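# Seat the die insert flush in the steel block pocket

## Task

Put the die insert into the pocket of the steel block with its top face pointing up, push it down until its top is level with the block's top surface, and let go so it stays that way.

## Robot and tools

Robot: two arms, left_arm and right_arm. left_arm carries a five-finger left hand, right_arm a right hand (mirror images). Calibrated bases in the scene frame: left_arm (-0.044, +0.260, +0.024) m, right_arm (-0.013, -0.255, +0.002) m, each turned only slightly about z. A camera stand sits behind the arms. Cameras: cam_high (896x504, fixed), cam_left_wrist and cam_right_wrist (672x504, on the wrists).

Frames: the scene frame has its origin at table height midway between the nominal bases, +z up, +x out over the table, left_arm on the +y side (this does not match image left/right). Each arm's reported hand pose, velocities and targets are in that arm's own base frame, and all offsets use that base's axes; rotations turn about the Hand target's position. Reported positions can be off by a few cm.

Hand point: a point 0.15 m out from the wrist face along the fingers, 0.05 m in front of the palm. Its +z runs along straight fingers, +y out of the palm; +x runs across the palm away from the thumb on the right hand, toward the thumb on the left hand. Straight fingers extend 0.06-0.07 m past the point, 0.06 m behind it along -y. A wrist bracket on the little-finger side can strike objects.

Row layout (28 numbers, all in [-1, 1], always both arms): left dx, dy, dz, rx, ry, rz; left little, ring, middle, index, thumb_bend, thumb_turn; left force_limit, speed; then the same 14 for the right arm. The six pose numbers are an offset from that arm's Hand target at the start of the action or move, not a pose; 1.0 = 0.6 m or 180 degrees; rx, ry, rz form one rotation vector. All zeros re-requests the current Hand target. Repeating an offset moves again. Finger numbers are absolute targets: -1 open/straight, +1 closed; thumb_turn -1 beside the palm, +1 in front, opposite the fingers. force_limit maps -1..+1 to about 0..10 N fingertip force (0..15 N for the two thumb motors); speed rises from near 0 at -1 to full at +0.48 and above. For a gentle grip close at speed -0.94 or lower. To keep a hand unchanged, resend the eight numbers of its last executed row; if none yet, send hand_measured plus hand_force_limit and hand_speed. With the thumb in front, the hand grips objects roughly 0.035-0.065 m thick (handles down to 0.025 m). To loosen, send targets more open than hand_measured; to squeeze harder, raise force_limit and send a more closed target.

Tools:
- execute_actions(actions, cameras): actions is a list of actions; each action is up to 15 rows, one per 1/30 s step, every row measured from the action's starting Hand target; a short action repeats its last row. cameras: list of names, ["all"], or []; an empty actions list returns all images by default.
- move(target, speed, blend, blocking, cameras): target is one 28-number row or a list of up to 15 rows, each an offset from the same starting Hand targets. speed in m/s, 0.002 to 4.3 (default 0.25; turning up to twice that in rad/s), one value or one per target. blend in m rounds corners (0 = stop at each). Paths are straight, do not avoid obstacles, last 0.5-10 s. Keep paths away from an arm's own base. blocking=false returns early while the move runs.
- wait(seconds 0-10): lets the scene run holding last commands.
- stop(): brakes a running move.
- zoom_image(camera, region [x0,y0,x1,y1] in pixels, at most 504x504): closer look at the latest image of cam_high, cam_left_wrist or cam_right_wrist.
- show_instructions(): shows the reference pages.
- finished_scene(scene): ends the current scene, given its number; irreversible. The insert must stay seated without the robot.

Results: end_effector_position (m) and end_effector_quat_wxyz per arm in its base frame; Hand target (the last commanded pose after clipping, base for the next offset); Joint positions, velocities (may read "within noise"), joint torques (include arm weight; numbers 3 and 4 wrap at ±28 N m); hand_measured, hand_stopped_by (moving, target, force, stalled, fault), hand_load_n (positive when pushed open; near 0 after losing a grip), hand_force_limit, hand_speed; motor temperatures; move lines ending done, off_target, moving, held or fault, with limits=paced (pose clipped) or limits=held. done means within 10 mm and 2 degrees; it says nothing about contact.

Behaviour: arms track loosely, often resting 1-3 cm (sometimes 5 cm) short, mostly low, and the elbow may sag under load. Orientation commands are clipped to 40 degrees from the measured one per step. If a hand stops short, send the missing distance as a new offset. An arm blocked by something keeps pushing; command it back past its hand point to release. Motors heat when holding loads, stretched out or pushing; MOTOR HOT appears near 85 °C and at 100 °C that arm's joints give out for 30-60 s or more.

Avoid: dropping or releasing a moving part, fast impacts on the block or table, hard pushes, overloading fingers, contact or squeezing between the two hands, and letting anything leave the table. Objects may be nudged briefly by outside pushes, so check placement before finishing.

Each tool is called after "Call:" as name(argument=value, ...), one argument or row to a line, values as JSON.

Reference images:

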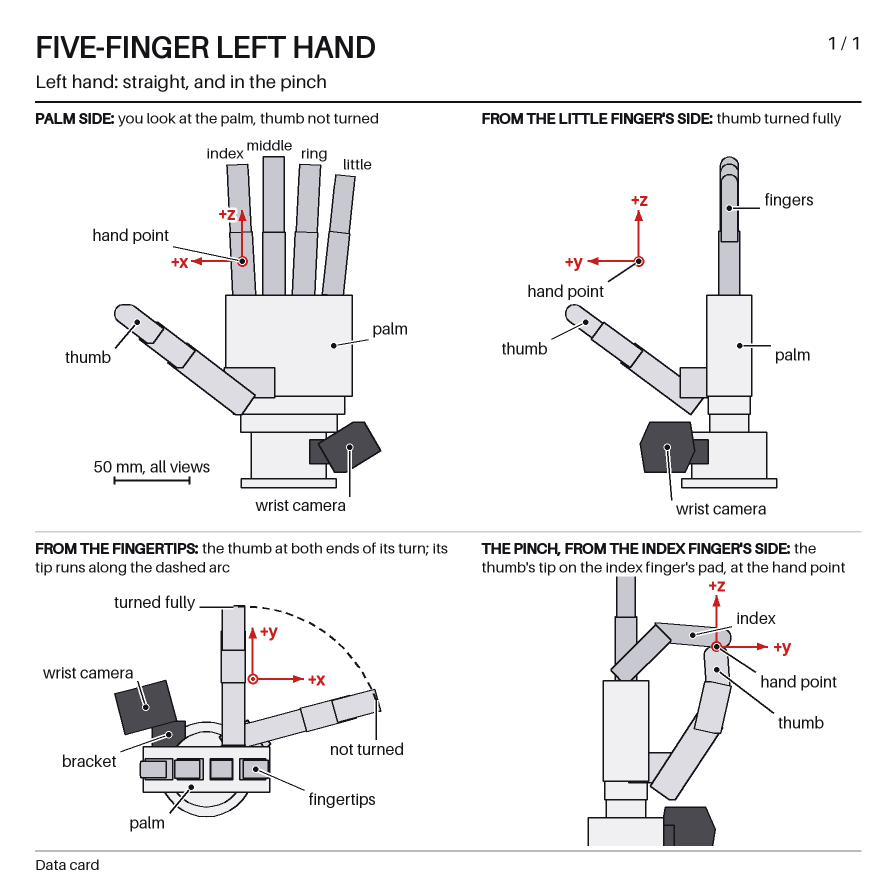

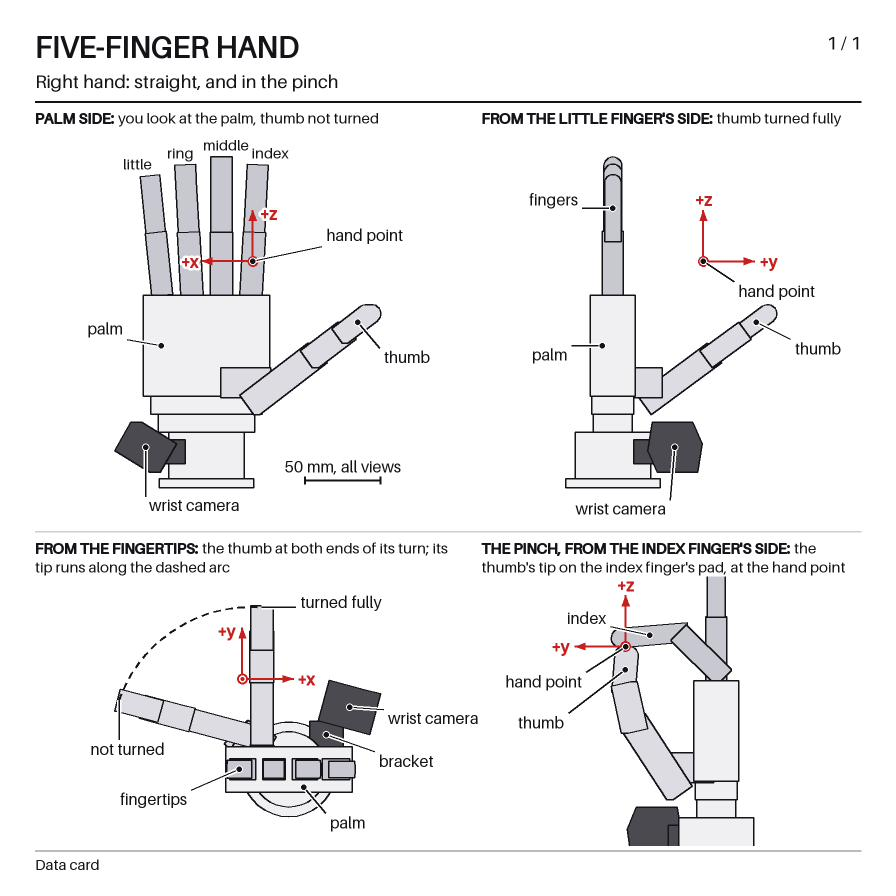

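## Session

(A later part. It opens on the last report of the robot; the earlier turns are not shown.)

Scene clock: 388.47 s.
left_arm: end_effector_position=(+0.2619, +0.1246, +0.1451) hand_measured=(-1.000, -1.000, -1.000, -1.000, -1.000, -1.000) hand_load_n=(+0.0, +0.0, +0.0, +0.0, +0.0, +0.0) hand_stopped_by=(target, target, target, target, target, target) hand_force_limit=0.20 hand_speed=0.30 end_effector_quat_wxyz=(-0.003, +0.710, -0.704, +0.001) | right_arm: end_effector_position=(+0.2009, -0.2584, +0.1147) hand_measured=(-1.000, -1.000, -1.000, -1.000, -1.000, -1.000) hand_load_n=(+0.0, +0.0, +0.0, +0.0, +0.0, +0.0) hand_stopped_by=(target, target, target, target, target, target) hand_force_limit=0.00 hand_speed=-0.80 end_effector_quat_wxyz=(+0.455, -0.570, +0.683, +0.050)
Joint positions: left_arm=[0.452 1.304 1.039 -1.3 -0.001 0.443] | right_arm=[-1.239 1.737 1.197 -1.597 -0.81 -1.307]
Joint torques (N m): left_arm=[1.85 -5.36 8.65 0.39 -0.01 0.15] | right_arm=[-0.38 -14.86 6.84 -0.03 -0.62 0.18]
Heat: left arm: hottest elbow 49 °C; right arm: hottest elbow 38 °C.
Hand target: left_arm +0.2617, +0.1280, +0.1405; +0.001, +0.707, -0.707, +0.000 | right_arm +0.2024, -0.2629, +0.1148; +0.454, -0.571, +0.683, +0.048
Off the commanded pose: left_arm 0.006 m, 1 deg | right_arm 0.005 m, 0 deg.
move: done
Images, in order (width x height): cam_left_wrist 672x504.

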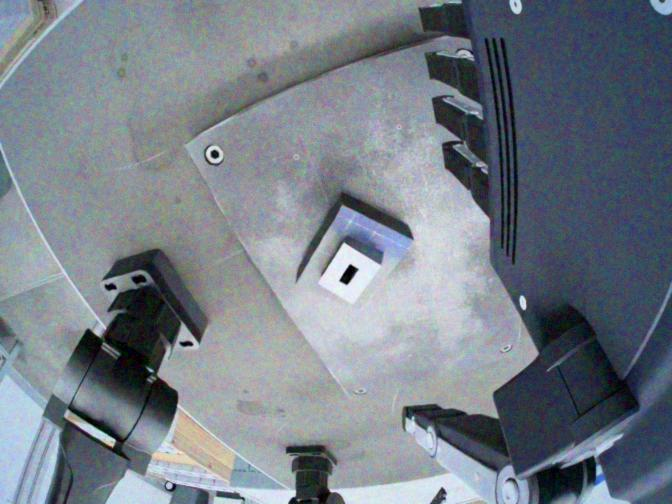

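Call:
move(
  target=[
    [0,0,0.065,0,0,0,-1,-1,-1,-1,-1,-1,0.2,0.3,0,0,0,0,0,0,-1,-1,-1,-1,-1,-1,0,-0.8],
    [-0.0923,-0.0853,0.0575,0,0,-0.25,1,1,1,-1,-1,-1,0.2,0.3,0,0,0,0,0,0,-1,-1,-1,-1,-1,-1,0,-0.8],
    [-0.079,-0.0858,0.041,0,0,-0.25,1,1,1,-1,-1,-1,0.2,0.3,0,0,0,0,0,0,-1,-1,-1,-1,-1,-1,0,-0.8],
    [-0.079,-0.0858,-0.01,0,0,-0.25,1,1,1,-1,-1,-1,0.2,0.3,0,0,0,0,0,0,-1,-1,-1,-1,-1,-1,0,-0.8],
  ],
  speed=[0.1,0.2,0.1,0.08],
  cameras=["cam_high"],
)

Call:
zoom_image(
  camera="cam_high",
  region=[510, 120, 565, 180],
)

Scene clock: 401.80 s.
left_arm: end_effector_position=(+0.2127, +0.0778, +0.1389) hand_measured=(+1.000, +1.000, +1.000, -1.000, -1.000, -1.000) hand_load_n=(+0.0, +0.5, +0.0, +0.0, +0.0, +0.0) hand_stopped_by=(target, target, target, target, target, target) hand_force_limit=0.20 hand_speed=0.30 end_effector_quat_wxyz=(+0.003, -0.391, +0.920, +0.000) | right_arm: end_effector_position=(+0.2009, -0.2584, +0.1147) hand_measured=(-1.000, -1.000, -1.000, -1.000, -1.000, -1.000) hand_load_n=(+0.0, +0.0, +0.0, +0.0, +0.0, +0.0) hand_stopped_by=(target, target, target, target, target, target) hand_force_limit=0.00 hand_speed=-0.80 end_effector_quat_wxyz=(+0.455, -0.570, +0.683, +0.050)
Joint positions: left_arm=[0.208 1.101 0.859 -1.322 0 0.976] | right_arm=[-1.239 1.737 1.197 -1.597 -0.81 -1.307]
Joint torques (N m): left_arm=[0.09 -2.37 8.58 0.32 -0.09 0.09] | right_arm=[-0.44 -14.74 6.89 -0.08 -0.62 0.18]
Heat: left arm: hottest elbow 48 °C; right arm: hottest elbow 39 °C.
Hand target: left_arm +0.2142, +0.0764, +0.1345; -0.001, -0.383, +0.924, +0.000 | right_arm +0.2024, -0.2629, +0.1148; +0.454, -0.571, +0.683, +0.048
Off the commanded pose: left_arm 0.005 m, 1 deg | right_arm 0.005 m, 0 deg.
move: done
Images, in order (width x height): cam_high 896x504.

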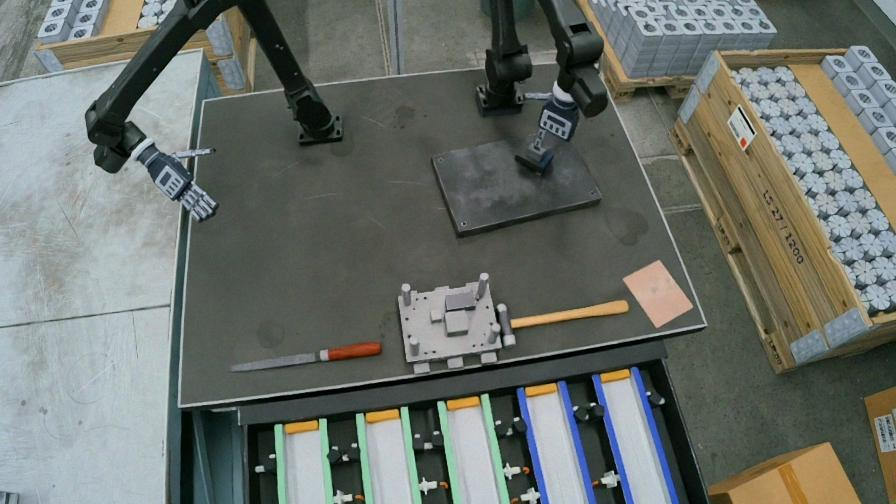

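Scaled by 8.400 from the camera's 896x504 image, which has a finer 1280x720 frame.

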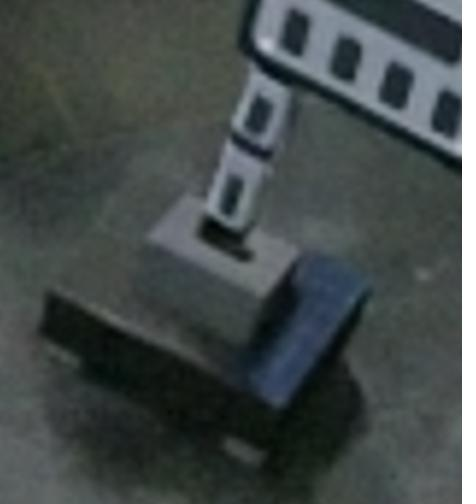

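Call:
move(
  target=[
    [0.006,-0.0133,0.01,0,0,0,1,1,1,-1,-1,-1,0.2,0.3,0,0,0,0,0,0,-1,-1,-1,-1,-1,-1,0,-0.8],
    [0.006,-0.0133,-0.025,0,0,0,1,1,1,-1,-1,-1,0.2,0.3,0,0,0,0,0,0,-1,-1,-1,-1,-1,-1,0,-0.8],
  ],
  speed=0.07,
  cameras=["cam_high"],
)

Call:
zoom_image(
  camera="cam_high",
  region=[510, 120, 565, 180],
)

Scene clock: 404.70 s.
left_arm: end_effector_position=(+0.2189, +0.0712, +0.1259) hand_measured=(+1.000, +1.000, +1.000, -1.000, -1.000, -1.000) hand_load_n=(+0.5, +0.0, +0.0, +0.0, +0.0, +0.0) hand_stopped_by=(target, target, target, target, target, target) hand_force_limit=0.20 hand_speed=0.30 end_effector_quat_wxyz=(+0.007, -0.380, +0.925, -0.002) | right_arm: end_effector_position=(+0.2009, -0.2584, +0.1147) hand_measured=(-1.000, -1.000, -1.000, -1.000, -1.000, -1.000) hand_load_n=(+0.0, +0.0, +0.0, +0.0, +0.0, +0.0) hand_stopped_by=(target, target, target, target, target, target) hand_force_limit=0.00 hand_speed=-0.80 end_effector_quat_wxyz=(+0.455, -0.570, +0.683, +0.050)
Joint positions: left_arm=[0.178 1.116 0.836 -1.276 0.001 0.969] | right_arm=[-1.239 1.737 1.197 -1.597 -0.81 -1.307]
Joint torques (N m): left_arm=[0.26 -2.26 8.08 0.28 -0.15 -0.13] | right_arm=[-0.5 -14.86 6.83 -0.06 -0.61 0.2]
Heat: left arm: hottest elbow 48 °C; right arm: hottest elbow 39 °C.
Hand target: left_arm +0.2179, +0.0684, +0.1195; -0.001, -0.383, +0.924, +0.000 | right_arm +0.2024, -0.2629, +0.1148; +0.454, -0.571, +0.683, +0.048
Off the commanded pose: left_arm 0.007 m, 1 deg | right_arm 0.005 m, 0 deg.
move: done
Images, in order (width x height): cam_high 896x504.

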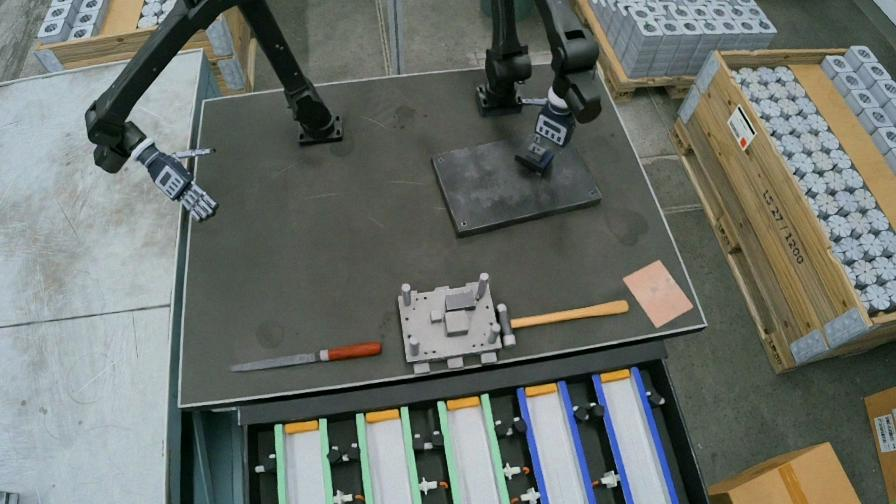

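Scaled by 8.400 from the camera's 896x504 image, which has a finer 1280x720 frame.

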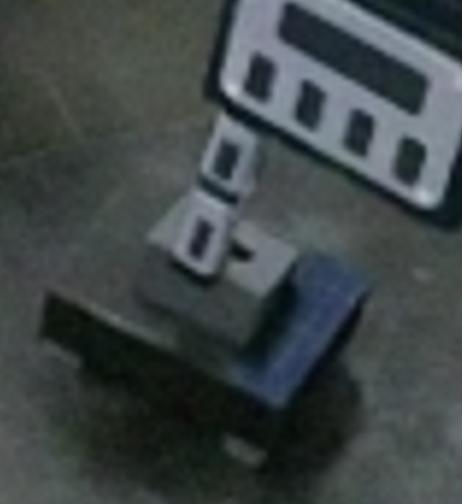

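Call:
move(
  target=[
    [0,0,-0.01,0,0,0,1,1,1,-1,-1,-1,0.2,0.3,0,0,0,0,0,0,-1,-1,-1,-1,-1,-1,0,-0.8],
  ],
  speed=0.05,
)

Call:
move(
  target=[
    [0,0,-0.015,0,0,0,1,1,1,-1,-1,-1,0.2,0.3,0,0,0,0,0,0,-1,-1,-1,-1,-1,-1,0,-0.8],
  ],
  speed=0.05,
  cameras=["cam_high"],
)

Call:
zoom_image(
  camera="cam_high",
  region=[510, 120, 565, 180],
)

Scene clock: 406.47 s.
left_arm: end_effector_position=(+0.2209, +0.0706, +0.1206) hand_measured=(+1.000, +1.000, +1.000, -1.000, -1.000, -1.000) hand_load_n=(+0.0, +0.0, +0.0, +0.0, +0.0, +0.0) hand_stopped_by=(target, target, target, target, target, target) hand_force_limit=0.20 hand_speed=0.30 end_effector_quat_wxyz=(+0.010, -0.381, +0.925, -0.004) | right_arm: end_effector_position=(+0.2009, -0.2584, +0.1147) hand_measured=(-1.000, -1.000, -1.000, -1.000, -1.000, -1.000) hand_load_n=(+0.0, +0.0, +0.0, +0.0, +0.0, +0.0) hand_stopped_by=(target, target, target, target, target, target) hand_force_limit=0.00 hand_speed=-0.80 end_effector_quat_wxyz=(+0.455, -0.570, +0.683, +0.050)
Joint positions: left_arm=[0.176 1.121 0.826 -1.255 0.004 0.966] | right_arm=[-1.239 1.737 1.197 -1.597 -0.81 -1.307]
Joint torques (N m): left_arm=[0.38 -2.14 7.84 0.17 -0.26 -0.08] | right_arm=[-0.5 -14.56 6.83 -0.05 -0.62 0.18]
Heat: left arm: hottest elbow 48 °C; right arm: hottest elbow 39 °C.
Hand target: left_arm +0.2179, +0.0685, +0.1135; -0.001, -0.383, +0.924, +0.000 | right_arm +0.2024, -0.2629, +0.1148; +0.454, -0.571, +0.683, +0.048
Off the commanded pose: left_arm 0.008 m, 1 deg | right_arm 0.005 m, 0 deg.
move: done

Scene clock: 407.33 s.
left_arm: end_effector_position=(+0.2226, +0.0700, +0.1125) hand_measured=(+1.000, +1.000, +1.000, -1.000, -1.000, -1.000) hand_load_n=(+0.0, +0.0, +0.0, +0.0, +0.0, +0.5) hand_stopped_by=(target, target, target, target, target, target) hand_force_limit=0.20 hand_speed=0.30 end_effector_quat_wxyz=(+0.012, -0.381, +0.924, -0.006) | right_arm: end_effector_position=(+0.2009, -0.2584, +0.1147) hand_measured=(-1.000, -1.000, -1.000, -1.000, -1.000, -1.000) hand_load_n=(+0.0, +0.0, +0.0, +0.5, +0.0, +0.0) hand_stopped_by=(target, target, target, target, target, target) hand_force_limit=0.00 hand_speed=-0.80 end_effector_quat_wxyz=(+0.455, -0.570, +0.683, +0.050)
Joint positions: left_arm=[0.175 1.129 0.81 -1.226 0.006 0.964] | right_arm=[-1.239 1.737 1.197 -1.597 -0.81 -1.307]
Joint torques (N m): left_arm=[0.5 -1.96 7.6 0.08 -0.36 -0.07] | right_arm=[-0.32 -14.74 6.8 -0.08 -0.62 0.2]
Heat: left arm: hottest elbow 48 °C; right arm: hottest elbow 39 °C.
Hand target: left_arm +0.2178, +0.0684, +0.1045; -0.001, -0.383, +0.924, +0.000 | right_arm +0.2024, -0.2629, +0.1148; +0.454, -0.571, +0.683, +0.048
Off the commanded pose: left_arm 0.009 m, 2 deg | right_arm 0.005 m, 0 deg.
move: done
Images, in order (width x height): cam_high 896x504.

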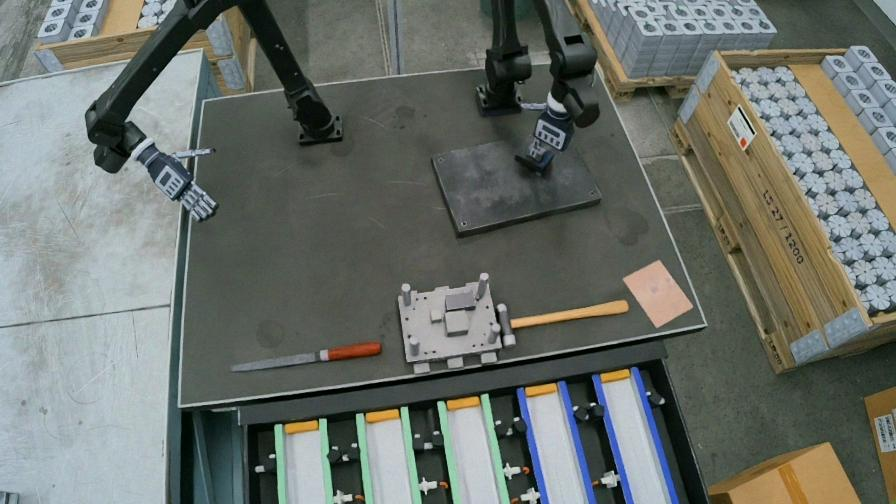

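Scaled by 8.400 from the camera's 896x504 image, which has a finer 1280x720 frame.

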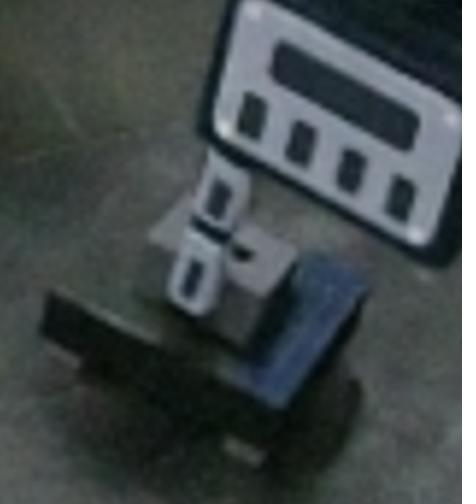

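Call:
move(
  target=[
    [0.012,-0.01,0.03,0,0,0,1,1,1,-1,-1,-1,0.2,0.3,0,0,0,0,0,0,-1,-1,-1,-1,-1,-1,0,-0.8],
    [0.012,-0.01,0.11,0,0,0,1,1,1,-1,-1,-1,0.2,0.3,0,0,0,0,0,0,-1,-1,-1,-1,-1,-1,0,-0.8],
    [-0.018,0.012,0.11,0,0,0,1,1,1,-1,-1,-1,0.2,0.3,0,0,0,0,0,0,-1,-1,-1,-1,-1,-1,0,-0.8],
    [-0.004,0.01,0.1,0,0,0,1,1,1,-1,-1,-1,0.2,0.3,0,0,0,0,0,0,-1,-1,-1,-1,-1,-1,0,-0.8],
    [-0.004,0.01,0.028,0,0,0,1,1,1,-1,-1,-1,0.2,0.3,0,0,0,0,0,0,-1,-1,-1,-1,-1,-1,0,-0.8],
  ],
  speed=0.08,
  cameras=["cam_high"],
)

Call:
zoom_image(
  camera="cam_high",
  region=[510, 120, 565, 180],
)

Scene clock: 413.17 s.
left_arm: end_effector_position=(+0.2129, +0.0736, +0.1276) hand_measured=(+1.000, +1.000, +1.000, -1.000, -1.000, -1.000) hand_load_n=(+0.0, +0.0, +0.5, -0.5, +0.0, +0.0) hand_stopped_by=(target, target, target, target, target, target) hand_force_limit=0.20 hand_speed=0.30 end_effector_quat_wxyz=(+0.000, -0.387, +0.922, +0.000) | right_arm: end_effector_position=(+0.2009, -0.2584, +0.1147) hand_measured=(-1.000, -1.000, -1.000, -1.000, -1.000, -1.000) hand_load_n=(+0.0, +0.0, +0.0, +0.0, +0.0, +0.0) hand_stopped_by=(target, target, target, target, target, target) hand_force_limit=0.00 hand_speed=-0.80 end_effector_quat_wxyz=(+0.455, -0.570, +0.683, +0.050)
Joint positions: left_arm=[0.193 1.112 0.835 -1.293 0.001 0.968] | right_arm=[-1.239 1.737 1.197 -1.597 -0.81 -1.307]
Joint torques (N m): left_arm=[0.91 -2.2 8.2 0.64 -0.13 0.09] | right_arm=[-0.38 -14.86 6.82 -0.02 -0.62 0.18]
Heat: left arm: hottest elbow 48 °C; right arm: hottest elbow 39 °C.
Hand target: left_arm +0.2155, +0.0745, +0.1213; -0.001, -0.383, +0.924, +0.000 | right_arm +0.2024, -0.2629, +0.1148; +0.454, -0.571, +0.683, +0.048
Off the commanded pose: left_arm 0.007 m, 1 deg | right_arm 0.005 m, 0 deg.
move: done
Images, in order (width x height): cam_high 896x504.

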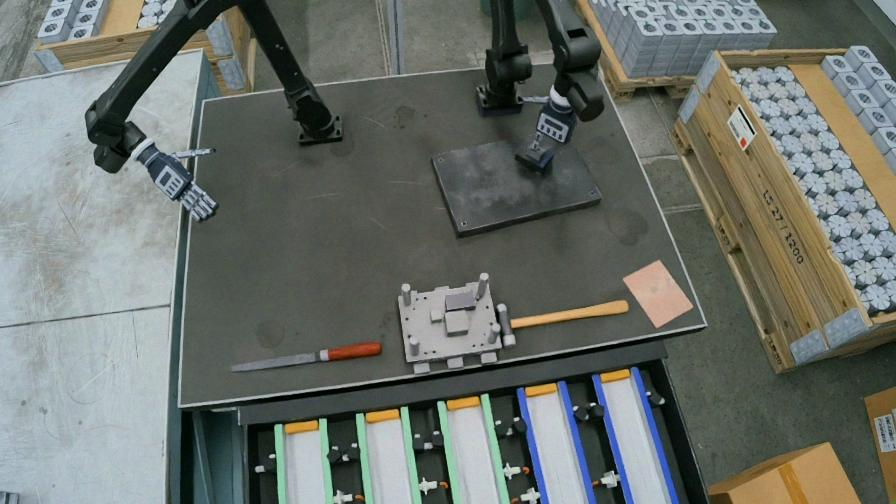

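Scaled by 8.400 from the camera's 896x504 image, which has a finer 1280x720 frame.

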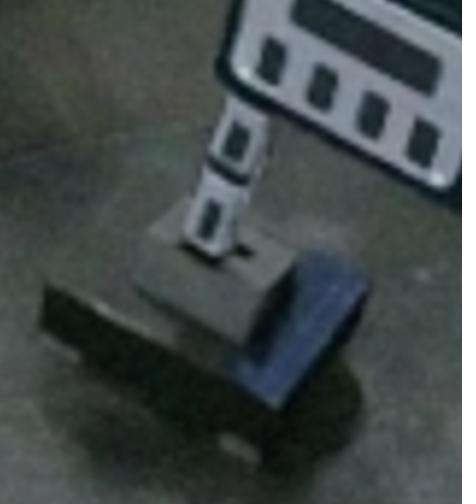

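Call:
move(
  target=[
    [-0.003,0.003,-0.015,0,0,0,1,1,1,-1,-1,-1,0.2,0.3,0,0,0,0,0,0,-1,-1,-1,-1,-1,-1,0,-0.8],
  ],
  speed=0.04,
)

Call:
move(
  target=[
    [0,0,-0.015,0,0,0,1,1,1,-1,-1,-1,0.2,0.3,0,0,0,0,0,0,-1,-1,-1,-1,-1,-1,0,-0.8],
  ],
  speed=0.04,
  cameras=["cam_high"],
)

Call:
zoom_image(
  camera="cam_high",
  region=[510, 120, 565, 180],
)

Scene clock: 415.00 s.
left_arm: end_effector_position=(+0.2132, +0.0738, +0.1270) hand_measured=(+1.000, +1.000, +1.000, -1.000, -1.000, -1.000) hand_load_n=(+0.0, +0.0, +0.5, -2.5, +0.0, +0.0) hand_stopped_by=(target, target, target, target, target, target) hand_force_limit=0.20 hand_speed=0.30 end_effector_quat_wxyz=(+0.001, -0.385, +0.923, -0.001) | right_arm: end_effector_position=(+0.2009, -0.2584, +0.1147) hand_measured=(-1.000, -1.000, -1.000, -1.000, -1.000, -1.000) hand_load_n=(+0.0, +0.0, +0.0, +0.0, +0.0, +0.0) hand_stopped_by=(target, target, target, target, target, target) hand_force_limit=0.00 hand_speed=-0.80 end_effector_quat_wxyz=(+0.455, -0.570, +0.683, +0.050)
Joint positions: left_arm=[0.193 1.112 0.834 -1.291 0.001 0.972] | right_arm=[-1.239 1.737 1.197 -1.597 -0.81 -1.307]
Joint torques (N m): left_arm=[1.49 -2.02 6.46 1.46 -0.15 0.11] | right_arm=[-0.5 -14.92 6.86 -0.05 -0.62 0.17]
Heat: left arm: hottest elbow 48 °C; right arm: hottest elbow 39 °C.
Hand target: left_arm +0.2136, +0.0763, +0.1123; -0.001, -0.383, +0.924, +0.000 | right_arm +0.2024, -0.2629, +0.1148; +0.454, -0.571, +0.683, +0.048
Off the commanded pose: left_arm 0.015 m, 0 deg | right_arm 0.005 m, 0 deg.
move: off_target (left_arm)

Scene clock: 415.73 s.
left_arm: end_effector_position=(+0.2131, +0.0737, +0.1262) hand_measured=(+1.000, +1.000, +1.000, -1.000, -1.000, -1.000) hand_load_n=(+0.0, +0.0, +0.0, -4.0, +0.0, +0.0) hand_stopped_by=(target, target, target, target, target, target) hand_force_limit=0.20 hand_speed=0.30 end_effector_quat_wxyz=(+0.004, -0.384, +0.923, -0.002) | right_arm: end_effector_position=(+0.2009, -0.2584, +0.1147) hand_measured=(-1.000, -1.000, -1.000, -1.000, -1.000, -1.000) hand_load_n=(+0.0, +0.0, +0.0, +0.0, +0.0, +0.0) hand_stopped_by=(target, target, target, target, target, target) hand_force_limit=0.00 hand_speed=-0.80 end_effector_quat_wxyz=(+0.455, -0.570, +0.683, +0.050)
Joint positions: left_arm=[0.193 1.107 0.829 -1.285 0.003 0.976] | right_arm=[-1.239 1.737 1.197 -1.597 -0.81 -1.307]
Joint torques (N m): left_arm=[1.73 -0.73 5.3 2.17 -0.2 0.09] | right_arm=[-0.67 -14.92 6.84 -0.08 -0.62 0.18]
Heat: left arm: hottest elbow 48 °C; right arm: hottest elbow 39 °C.
Hand target: left_arm +0.2137, +0.0763, +0.1033; -0.001, -0.383, +0.924, +0.000 | right_arm +0.2024, -0.2629, +0.1148; +0.454, -0.571, +0.683, +0.048
Off the commanded pose: left_arm 0.023 m, 1 deg | right_arm 0.005 m, 0 deg.
move: off_target (left_arm)
Images, in order (width x height): cam_high 896x504.

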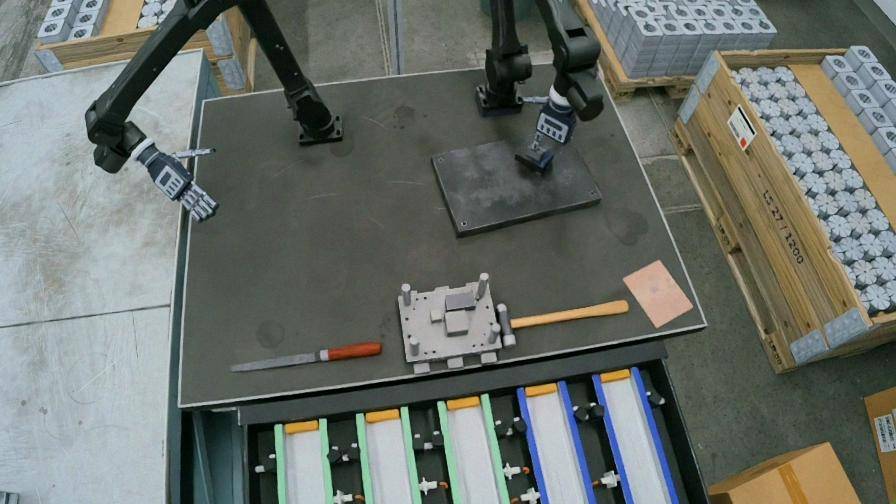

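Scaled by 8.400 from the camera's 896x504 image, which has a finer 1280x720 frame.

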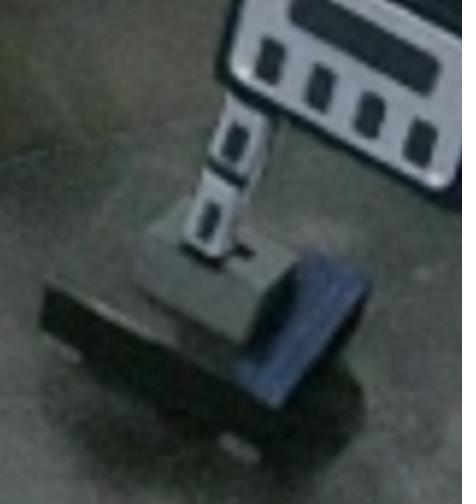

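Call:
move(
  target=[
    [-0.02,0.02,-0.002,0,0,0,1,1,1,-1,-1,-1,0.2,0.3,0,0,0,0,0,0,-1,-1,-1,-1,-1,-1,0,-0.8],
  ],
  speed=0.05,
  cameras=["cam_high"],
)

Call:
zoom_image(
  camera="cam_high",
  region=[510, 120, 565, 180],
)

Scene clock: 419.43 s.
left_arm: end_effector_position=(+0.2102, +0.0774, +0.1241) hand_measured=(+1.000, +1.000, +1.000, -1.000, -1.000, -1.000) hand_load_n=(+0.0, +0.0, +0.0, +0.5, +0.0, +0.0) hand_stopped_by=(target, target, target, target, target, target) hand_force_limit=0.20 hand_speed=0.30 end_effector_quat_wxyz=(+0.012, -0.385, +0.923, -0.018) | right_arm: end_effector_position=(+0.2009, -0.2584, +0.1147) hand_measured=(-1.000, -1.000, -1.000, -1.000, -1.000, -1.000) hand_load_n=(+0.0, +0.0, +0.0, +0.0, +0.0, +0.0) hand_stopped_by=(target, target, target, target, target, target) hand_force_limit=0.00 hand_speed=-0.80 end_effector_quat_wxyz=(+0.455, -0.570, +0.683, +0.050)
Joint positions: left_arm=[0.228 1.083 0.813 -1.271 0.031 1.007] | right_arm=[-1.239 1.737 1.197 -1.597 -0.81 -1.307]
Joint torques (N m): left_arm=[2.9 -0.85 4.9 1.44 -1.31 0.22] | right_arm=[-0.5 -14.92 6.79 -0.06 -0.64 0.18]
Heat: left arm: hottest elbow 47 °C; right arm: hottest elbow 39 °C.
Hand target: left_arm +0.2017, +0.0884, +0.1021; -0.001, -0.383, +0.924, +0.000 | right_arm +0.2024, -0.2629, +0.1148; +0.454, -0.571, +0.683, +0.048
Off the commanded pose: left_arm 0.026 m, 2 deg | right_arm 0.005 m, 0 deg.
move: off_target (left_arm)
Images, in order (width x height): cam_high 896x504.

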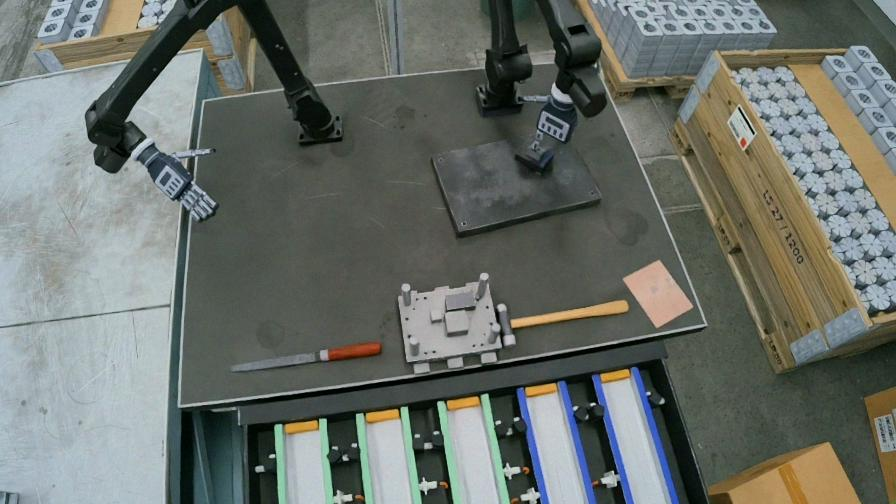

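Scaled by 8.400 from the camera's 896x504 image, which has a finer 1280x720 frame.

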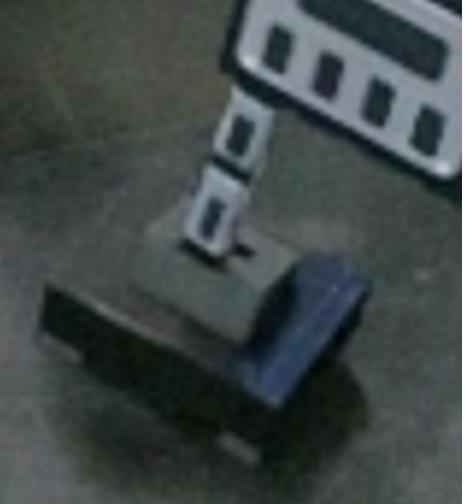

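Call:
move(
  target=[
    [0,0,0.105,0,0,0,1,1,1,-1,-1,-1,0.2,0.3,0,0,0,0,0,0,-1,-1,-1,-1,-1,-1,0,-0.8],
    [0.053,-0.0528,0.105,0,0,0,1,1,1,-1,-1,-1,0.2,0.3,0,0,0,0,0,0,-1,-1,-1,-1,-1,-1,0,-0.8],
    [0.053,-0.0528,0.003,0,0,0,1,1,1,-1,-1,-1,0.2,0.3,0,0,0,0,0,0,-1,-1,-1,-1,-1,-1,0,-0.8],
  ],
  speed=0.08,
  cameras=["cam_high","cam_left_wrist"],
)

Call:
zoom_image(
  camera="cam_high",
  region=[510, 120, 565, 180],
)

Call:
zoom_image(
  camera="cam_left_wrist",
  region=[290, 20, 490, 220],
)

Scene clock: 425.90 s.
left_arm: end_effector_position=(+0.2333, +0.0591, +0.1084) hand_measured=(+1.000, +1.000, +1.000, -1.000, -1.000, -1.000) hand_load_n=(+0.0, +0.0, +0.0, +0.0, +0.0, +0.0) hand_stopped_by=(target, target, target, target, target, target) hand_force_limit=0.20 hand_speed=0.30 end_effector_quat_wxyz=(+0.003, -0.380, +0.925, -0.002) | right_arm: end_effector_position=(+0.2009, -0.2584, +0.1147) hand_measured=(-1.000, -1.000, -1.000, -1.000, -1.000, -1.000) hand_load_n=(+0.0, +0.0, +0.0, +0.0, +0.0, +0.0) hand_stopped_by=(target, target, target, target, target, target) hand_force_limit=0.00 hand_speed=-0.80 end_effector_quat_wxyz=(+0.455, -0.570, +0.683, +0.050)
Joint positions: left_arm=[0.13 1.175 0.83 -1.219 0.003 0.922] | right_arm=[-1.239 1.737 1.197 -1.597 -0.81 -1.307]
Joint torques (N m): left_arm=[0.32 -2.96 8.28 0.21 -0.19 -0.11] | right_arm=[-0.5 -14.92 6.86 -0.12 -0.62 0.18]
Heat: left arm: hottest elbow 47 °C; right arm: hottest elbow 39 °C.
Hand target: left_arm +0.2335, +0.0566, +0.1039; -0.001, -0.383, +0.924, +0.000 | right_arm +0.2024, -0.2629, +0.1148; +0.454, -0.571, +0.683, +0.048
Off the commanded pose: left_arm 0.005 m, 1 deg | right_arm 0.005 m, 0 deg.
move: done
Images, in order (width x height): cam_high 896x504, cam_left_wrist 672x504.

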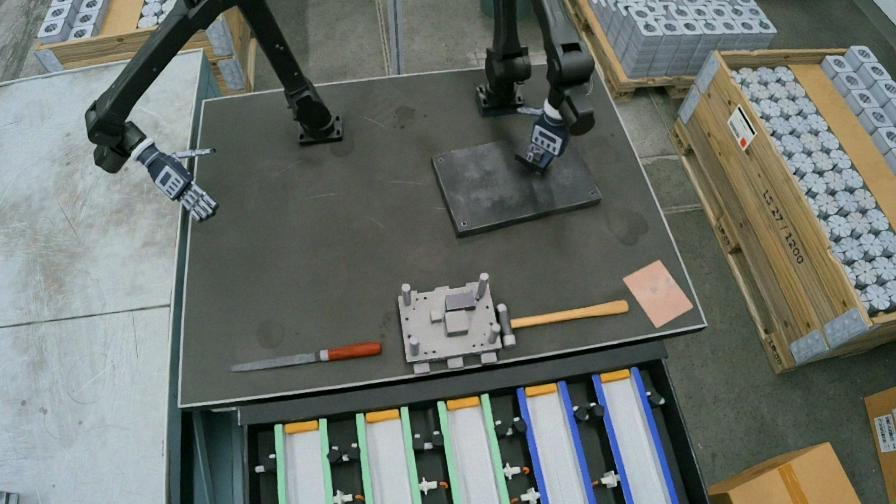

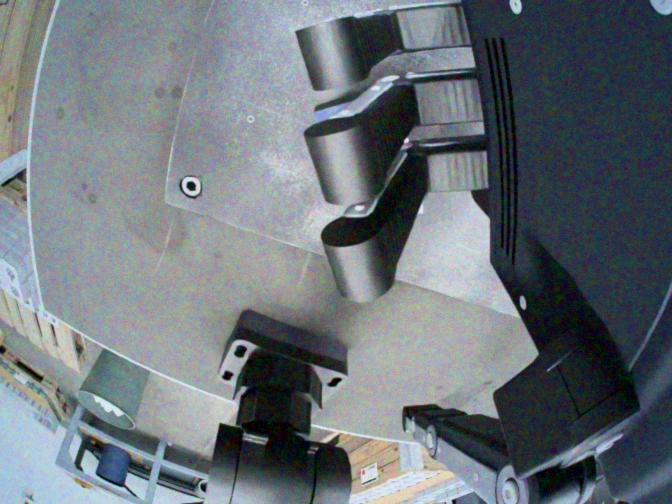

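Scaled by 8.400 from the camera's 896x504 image, which has a finer 1280x720 frame.

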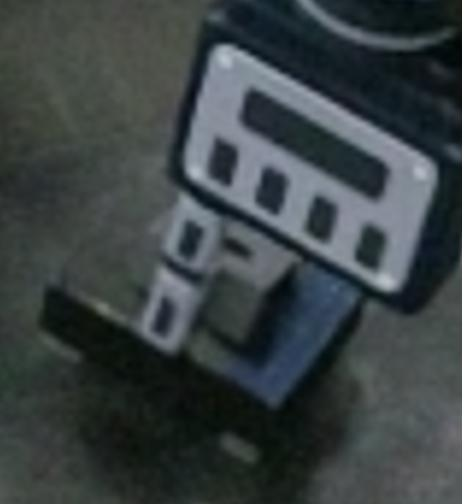

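Scaled by 2.520 from the camera's 672x504 image, which has a finer 960x720 frame.

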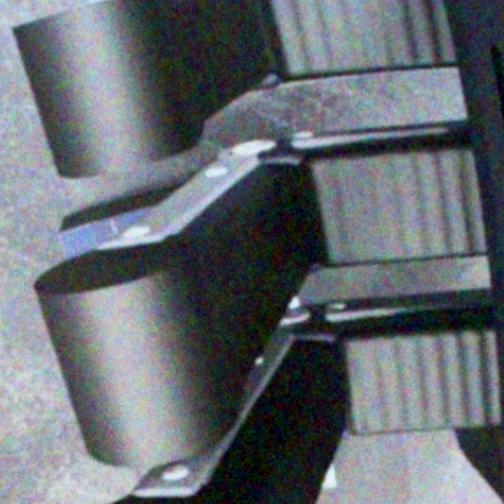

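Call:
move(
  target=[
    [-0.0118,0.0118,0.005,0,0,0,1,1,1,-1,-1,-1,0.2,0.3,0,0,0,0,0,0,-1,-1,-1,-1,-1,-1,0,-0.8],
  ],
  speed=0.04,
)

Call:
move(
  target=[
    [-0.006,0.006,0.001,0,0,0,1,1,1,-1,-1,-1,0.2,0.3,0,0,0,0,0,0,-1,-1,-1,-1,-1,-1,0,-0.8],
  ],
  speed=0.03,
  cameras=["cam_high"],
)

Call:
zoom_image(
  camera="cam_high",
  region=[510, 120, 565, 180],
)

Scene clock: 429.07 s.
left_arm: end_effector_position=(+0.2319, +0.0598, +0.1075) hand_measured=(+1.000, +1.000, +1.000, -1.000, -1.000, -1.000) hand_load_n=(+0.0, +0.5, +0.0, +0.0, +0.0, +0.0) hand_stopped_by=(target, target, target, target, target, target) hand_force_limit=0.20 hand_speed=0.30 end_effector_quat_wxyz=(+0.002, -0.382, +0.924, -0.003) | right_arm: end_effector_position=(+0.2009, -0.2584, +0.1147) hand_measured=(-1.000, -1.000, -1.000, -1.000, -1.000, -1.000) hand_load_n=(+0.0, +0.0, +0.0, +0.0, +0.0, +0.0) hand_stopped_by=(target, target, target, target, target, target) hand_force_limit=0.00 hand_speed=-0.80 end_effector_quat_wxyz=(+0.455, -0.570, +0.683, +0.050)
Joint positions: left_arm=[0.136 1.175 0.828 -1.219 0.005 0.922] | right_arm=[-1.239 1.737 1.197 -1.597 -0.81 -1.307]
Joint torques (N m): left_arm=[2.2 -4.84 7.79 -0.23 -0.29 0.1] | right_arm=[-0.32 -14.86 6.76 0.02 -0.62 0.18]
Heat: left arm: hottest elbow 47 °C; right arm: hottest elbow 39 °C.
Hand target: left_arm +0.2263, +0.0636, +0.1069; -0.001, -0.383, +0.924, +0.000 | right_arm +0.2024, -0.2629, +0.1148; +0.454, -0.571, +0.683, +0.048
Off the commanded pose: left_arm 0.007 m, 0 deg | right_arm 0.005 m, 0 deg.
move: done

Scene clock: 429.93 s.
left_arm: end_effector_position=(+0.2303, +0.0629, +0.1083) hand_measured=(+1.000, +1.000, +1.000, -1.000, -1.000, -1.000) hand_load_n=(+0.0, +0.0, +0.0, +0.0, +0.0, +0.0) hand_stopped_by=(target, target, target, target, target, target) hand_force_limit=0.20 hand_speed=0.30 end_effector_quat_wxyz=(+0.004, -0.387, +0.922, -0.005) | right_arm: end_effector_position=(+0.2009, -0.2584, +0.1147) hand_measured=(-1.000, -1.000, -1.000, -1.000, -1.000, -1.000) hand_load_n=(+0.0, +0.0, +0.0, -0.5, +0.0, -0.5) hand_stopped_by=(target, target, target, target, target, target) hand_force_limit=0.00 hand_speed=-0.80 end_effector_quat_wxyz=(+0.455, -0.570, +0.683, +0.050)
Joint positions: left_arm=[0.151 1.167 0.825 -1.219 0.008 0.927] | right_arm=[-1.239 1.737 1.197 -1.597 -0.81 -1.307]
Joint torques (N m): left_arm=[2.02 -4.89 7.58 -0.34 -0.39 0.17] | right_arm=[-0.38 -14.86 6.86 -0.03 -0.62 0.16]
Heat: left arm: hottest elbow 47 °C; right arm: hottest elbow 39 °C.
Hand target: left_arm +0.2228, +0.0672, +0.1075; -0.001, -0.383, +0.924, +0.000 | right_arm +0.2024, -0.2629, +0.1148; +0.454, -0.571, +0.683, +0.048
Off the commanded pose: left_arm 0.009 m, 1 deg | right_arm 0.005 m, 0 deg.
move: done
Images, in order (width x height): cam_high 896x504.

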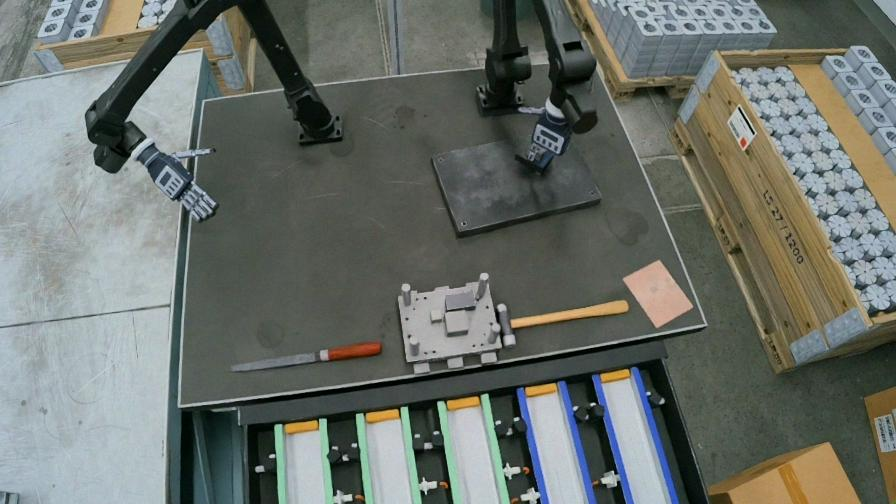

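Scaled by 8.400 from the camera's 896x504 image, which has a finer 1280x720 frame.

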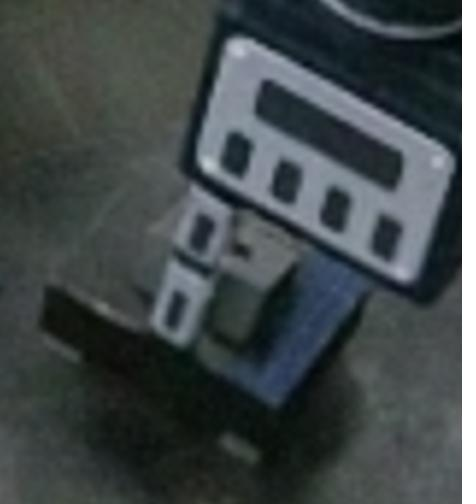

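Call:
move(
  target=[
    [-0.005,0.01,0.003,0,0,0,1,1,1,-1,-1,-1,0.2,0.3,0,0,0,0,0,0,-1,-1,-1,-1,-1,-1,0,-0.8],
  ],
  speed=0.03,
)

Call:
move(
  target=[
    [-0.005,0.005,0.001,0,0,0,1,1,1,-1,-1,-1,0.2,0.3,0,0,0,0,0,0,-1,-1,-1,-1,-1,-1,0,-0.8],
  ],
  speed=0.03,
  cameras=["cam_high"],
)

Call:
zoom_image(
  camera="cam_high",
  region=[510, 120, 565, 180],
)

Scene clock: 431.73 s.
left_arm: end_effector_position=(+0.2257, +0.0697, +0.1088) hand_measured=(+1.000, +1.000, +1.000, -1.000, -1.000, -1.000) hand_load_n=(+0.0, +0.0, +0.0, +0.5, +0.0, +0.0) hand_stopped_by=(target, target, target, target, target, target) hand_force_limit=0.20 hand_speed=0.30 end_effector_quat_wxyz=(+0.001, -0.387, +0.922, -0.003) | right_arm: end_effector_position=(+0.2009, -0.2584, +0.1147) hand_measured=(-1.000, -1.000, -1.000, -1.000, -1.000, -1.000) hand_load_n=(+0.0, +0.0, +0.0, +0.0, +0.0, +0.0) hand_stopped_by=(target, target, target, target, target, target) hand_force_limit=0.00 hand_speed=-0.80 end_effector_quat_wxyz=(+0.455, -0.570, +0.683, +0.050)
Joint positions: left_arm=[0.174 1.162 0.821 -1.227 0.006 0.951] | right_arm=[-1.239 1.737 1.197 -1.597 -0.81 -1.307]
Joint torques (N m): left_arm=[1.79 -5.01 7.86 -0.39 -0.31 0.18] | right_arm=[-0.38 -14.86 6.79 -0.09 -0.63 0.19]
Heat: left arm: hottest elbow 47 °C; right arm: hottest elbow 39 °C.
Hand target: left_arm +0.2197, +0.0732, +0.1093; -0.001, -0.383, +0.924, +0.000 | right_arm +0.2024, -0.2629, +0.1148; +0.454, -0.571, +0.683, +0.048
Off the commanded pose: left_arm 0.007 m, 1 deg | right_arm 0.005 m, 0 deg.
move: done

Scene clock: 432.47 s.
left_arm: end_effector_position=(+0.2237, +0.0708, +0.1089) hand_measured=(+1.000, +1.000, +1.000, -1.000, -1.000, -1.000) hand_load_n=(+0.0, +0.0, +0.0, +0.5, +0.0, +0.0) hand_stopped_by=(target, target, target, target, target, target) hand_force_limit=0.20 hand_speed=0.30 end_effector_quat_wxyz=(+0.001, -0.387, +0.922, -0.005) | right_arm: end_effector_position=(+0.2009, -0.2584, +0.1147) hand_measured=(-1.000, -1.000, -1.000, -1.000, -1.000, -1.000) hand_load_n=(+0.0, +0.0, +0.0, +0.0, +0.0, +0.0) hand_stopped_by=(target, target, target, target, target, target) hand_force_limit=0.00 hand_speed=-0.80 end_effector_quat_wxyz=(+0.455, -0.570, +0.683, +0.050)
Joint positions: left_arm=[0.182 1.156 0.817 -1.228 0.009 0.957] | right_arm=[-1.239 1.737 1.197 -1.597 -0.81 -1.307]
Joint torques (N m): left_arm=[2.43 -5.07 7.9 -0.4 -0.45 0.2] | right_arm=[-0.56 -14.8 6.86 -0.06 -0.63 0.19]
Heat: left arm: hottest elbow 47 °C; right arm: hottest elbow 39 °C.
Hand target: left_arm +0.2167, +0.0762, +0.1099; -0.001, -0.383, +0.924, +0.000 | right_arm +0.2024, -0.2629, +0.1148; +0.454, -0.571, +0.683, +0.048
Off the commanded pose: left_arm 0.009 m, 1 deg | right_arm 0.005 m, 0 deg.
move: done
Images, in order (width x height): cam_high 896x504.

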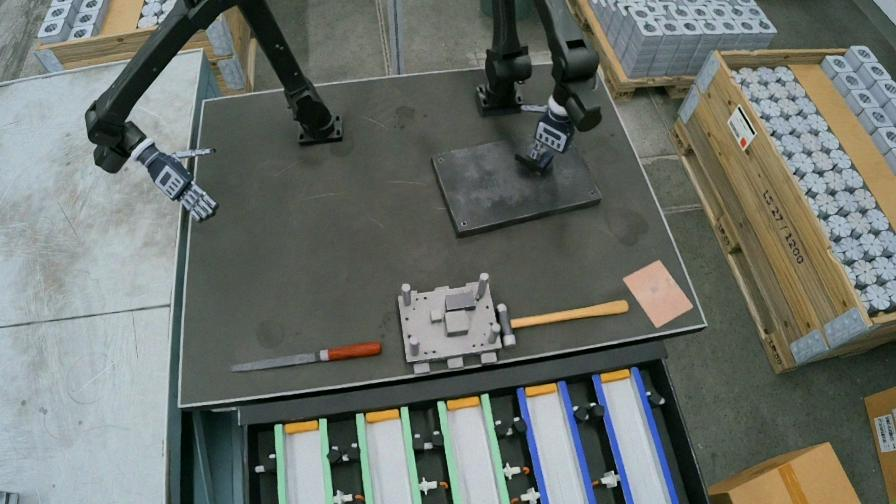

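Scaled by 8.400 from the camera's 896x504 image, which has a finer 1280x720 frame.

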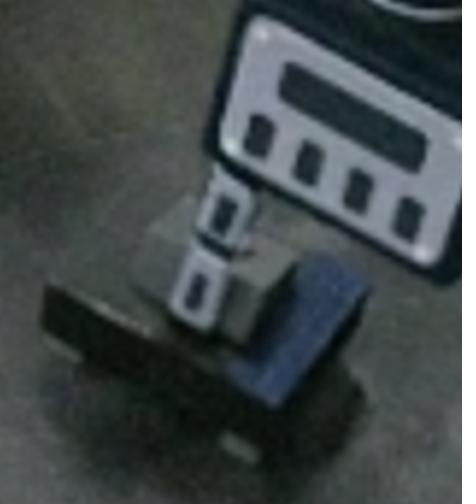

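Call:
move(
  target=[
    [-0.005,0.005,0.001,0,0,0,1,1,1,-1,-1,-1,0.2,0.3,0,0,0,0,0,0,-1,-1,-1,-1,-1,-1,0,-0.8],
  ],
  speed=0.03,
  cameras=["cam_high"],
)

Call:
zoom_image(
  camera="cam_high",
  region=[510, 120, 565, 180],
)

Call:
move(
  target=[
    [-0.005,0.005,0.001,0,0,0,1,1,1,-1,-1,-1,0.2,0.3,0,0,0,0,0,0,-1,-1,-1,-1,-1,-1,0,-0.8],
  ],
  speed=0.03,
  cameras=["cam_high"],
)

Call:
zoom_image(
  camera="cam_high",
  region=[510, 120, 565, 180],
)

Scene clock: 434.93 s.
left_arm: end_effector_position=(+0.2220, +0.0731, +0.1095) hand_measured=(+1.000, +1.000, +1.000, -1.000, -1.000, -1.000) hand_load_n=(+0.0, +0.0, +0.0, +0.0, +0.0, +0.0) hand_stopped_by=(target, target, target, target, target, target) hand_force_limit=0.20 hand_speed=0.30 end_effector_quat_wxyz=(+0.002, -0.389, +0.921, -0.007) | right_arm: end_effector_position=(+0.2009, -0.2584, +0.1147) hand_measured=(-1.000, -1.000, -1.000, -1.000, -1.000, -1.000) hand_load_n=(+0.0, -0.5, +0.0, +0.0, +0.0, +0.0) hand_stopped_by=(target, target, target, target, target, target) hand_force_limit=0.00 hand_speed=-0.80 end_effector_quat_wxyz=(+0.455, -0.570, +0.683, +0.050)
Joint positions: left_arm=[0.194 1.149 0.815 -1.229 0.013 0.966] | right_arm=[-1.239 1.737 1.197 -1.597 -0.81 -1.307]
Joint torques (N m): left_arm=[2.55 -5.07 7.79 -0.53 -0.61 0.27] | right_arm=[-0.44 -14.86 6.84 -0.03 -0.61 0.17]
Heat: left arm: hottest elbow 47 °C; right arm: hottest elbow 39 °C.
Hand target: left_arm +0.2137, +0.0792, +0.1105; -0.001, -0.383, +0.924, +0.000 | right_arm +0.2024, -0.2629, +0.1148; +0.454, -0.571, +0.683, +0.048
Off the commanded pose: left_arm 0.010 m, 1 deg | right_arm 0.005 m, 0 deg.
move: done
Images, in order (width x height): cam_high 896x504.

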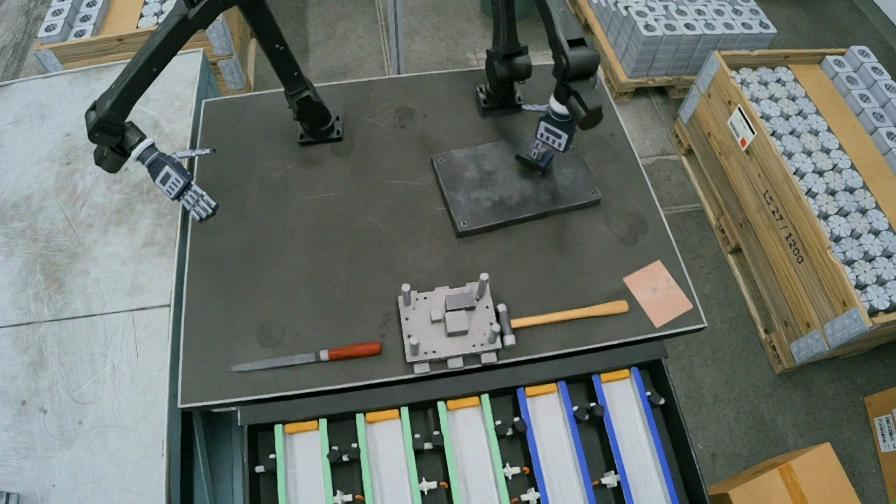

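Scaled by 8.400 from the camera's 896x504 image, which has a finer 1280x720 frame.

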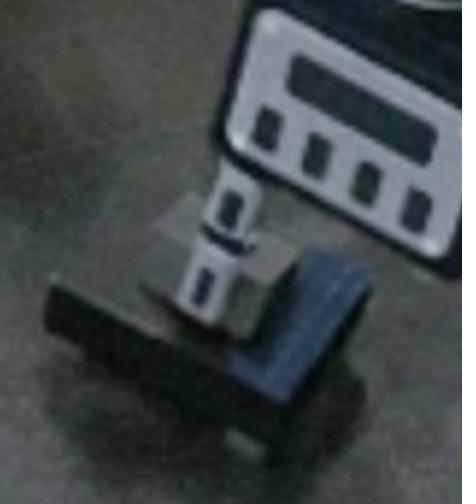

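Scene clock: 435.83 s.
left_arm: end_effector_position=(+0.2200, +0.0758, +0.1098) hand_measured=(+1.000, +1.000, +1.000, -1.000, -1.000, -1.000) hand_load_n=(+0.0, +0.5, +0.0, +0.5, +0.0, +0.0) hand_stopped_by=(target, target, target, target, target, target) hand_force_limit=0.20 hand_speed=0.30 end_effector_quat_wxyz=(+0.004, -0.389, +0.921, -0.009) | right_arm: end_effector_position=(+0.2009, -0.2584, +0.1147) hand_measured=(-1.000, -1.000, -1.000, -1.000, -1.000, -1.000) hand_load_n=(+0.0, +0.0, +0.0, +0.0, +0.0, +0.0) hand_stopped_by=(target, target, target, target, target, target) hand_force_limit=0.00 hand_speed=-0.80 end_effector_quat_wxyz=(+0.455, -0.570, +0.683, +0.050)
Joint positions: left_arm=[0.206 1.142 0.811 -1.23 0.016 0.978] | right_arm=[-1.239 1.737 1.197 -1.597 -0.81 -1.307]
Joint torques (N m): left_arm=[2.2 -4.95 7.8 -0.7 -0.71 0.26] | right_arm=[-0.32 -14.68 6.84 -0.08 -0.62 0.18]
Heat: left arm: hottest elbow 47 °C; right arm: hottest elbow 39 °C.
Hand target: left_arm +0.2107, +0.0823, +0.1111; -0.001, -0.383, +0.924, +0.000 | right_arm +0.2024, -0.2629, +0.1148; +0.454, -0.571, +0.683, +0.048
Off the commanded pose: left_arm 0.011 m, 1 deg | right_arm 0.005 m, 0 deg.
move: off_target (left_arm)
Images, in order (width x height): cam_high 896x504.

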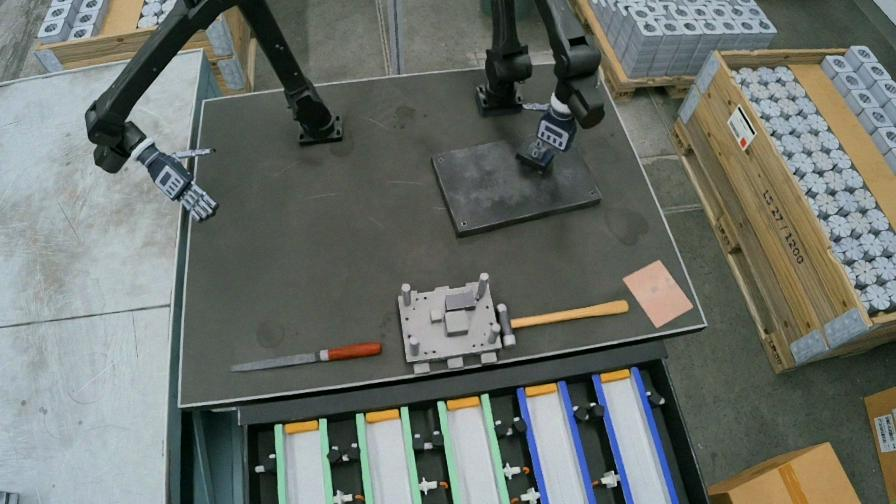

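Scaled by 8.400 from the camera's 896x504 image, which has a finer 1280x720 frame.

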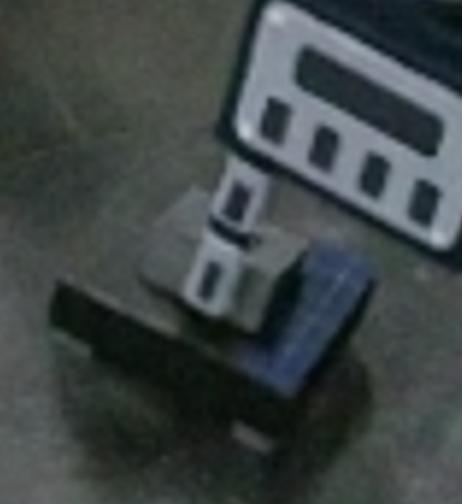

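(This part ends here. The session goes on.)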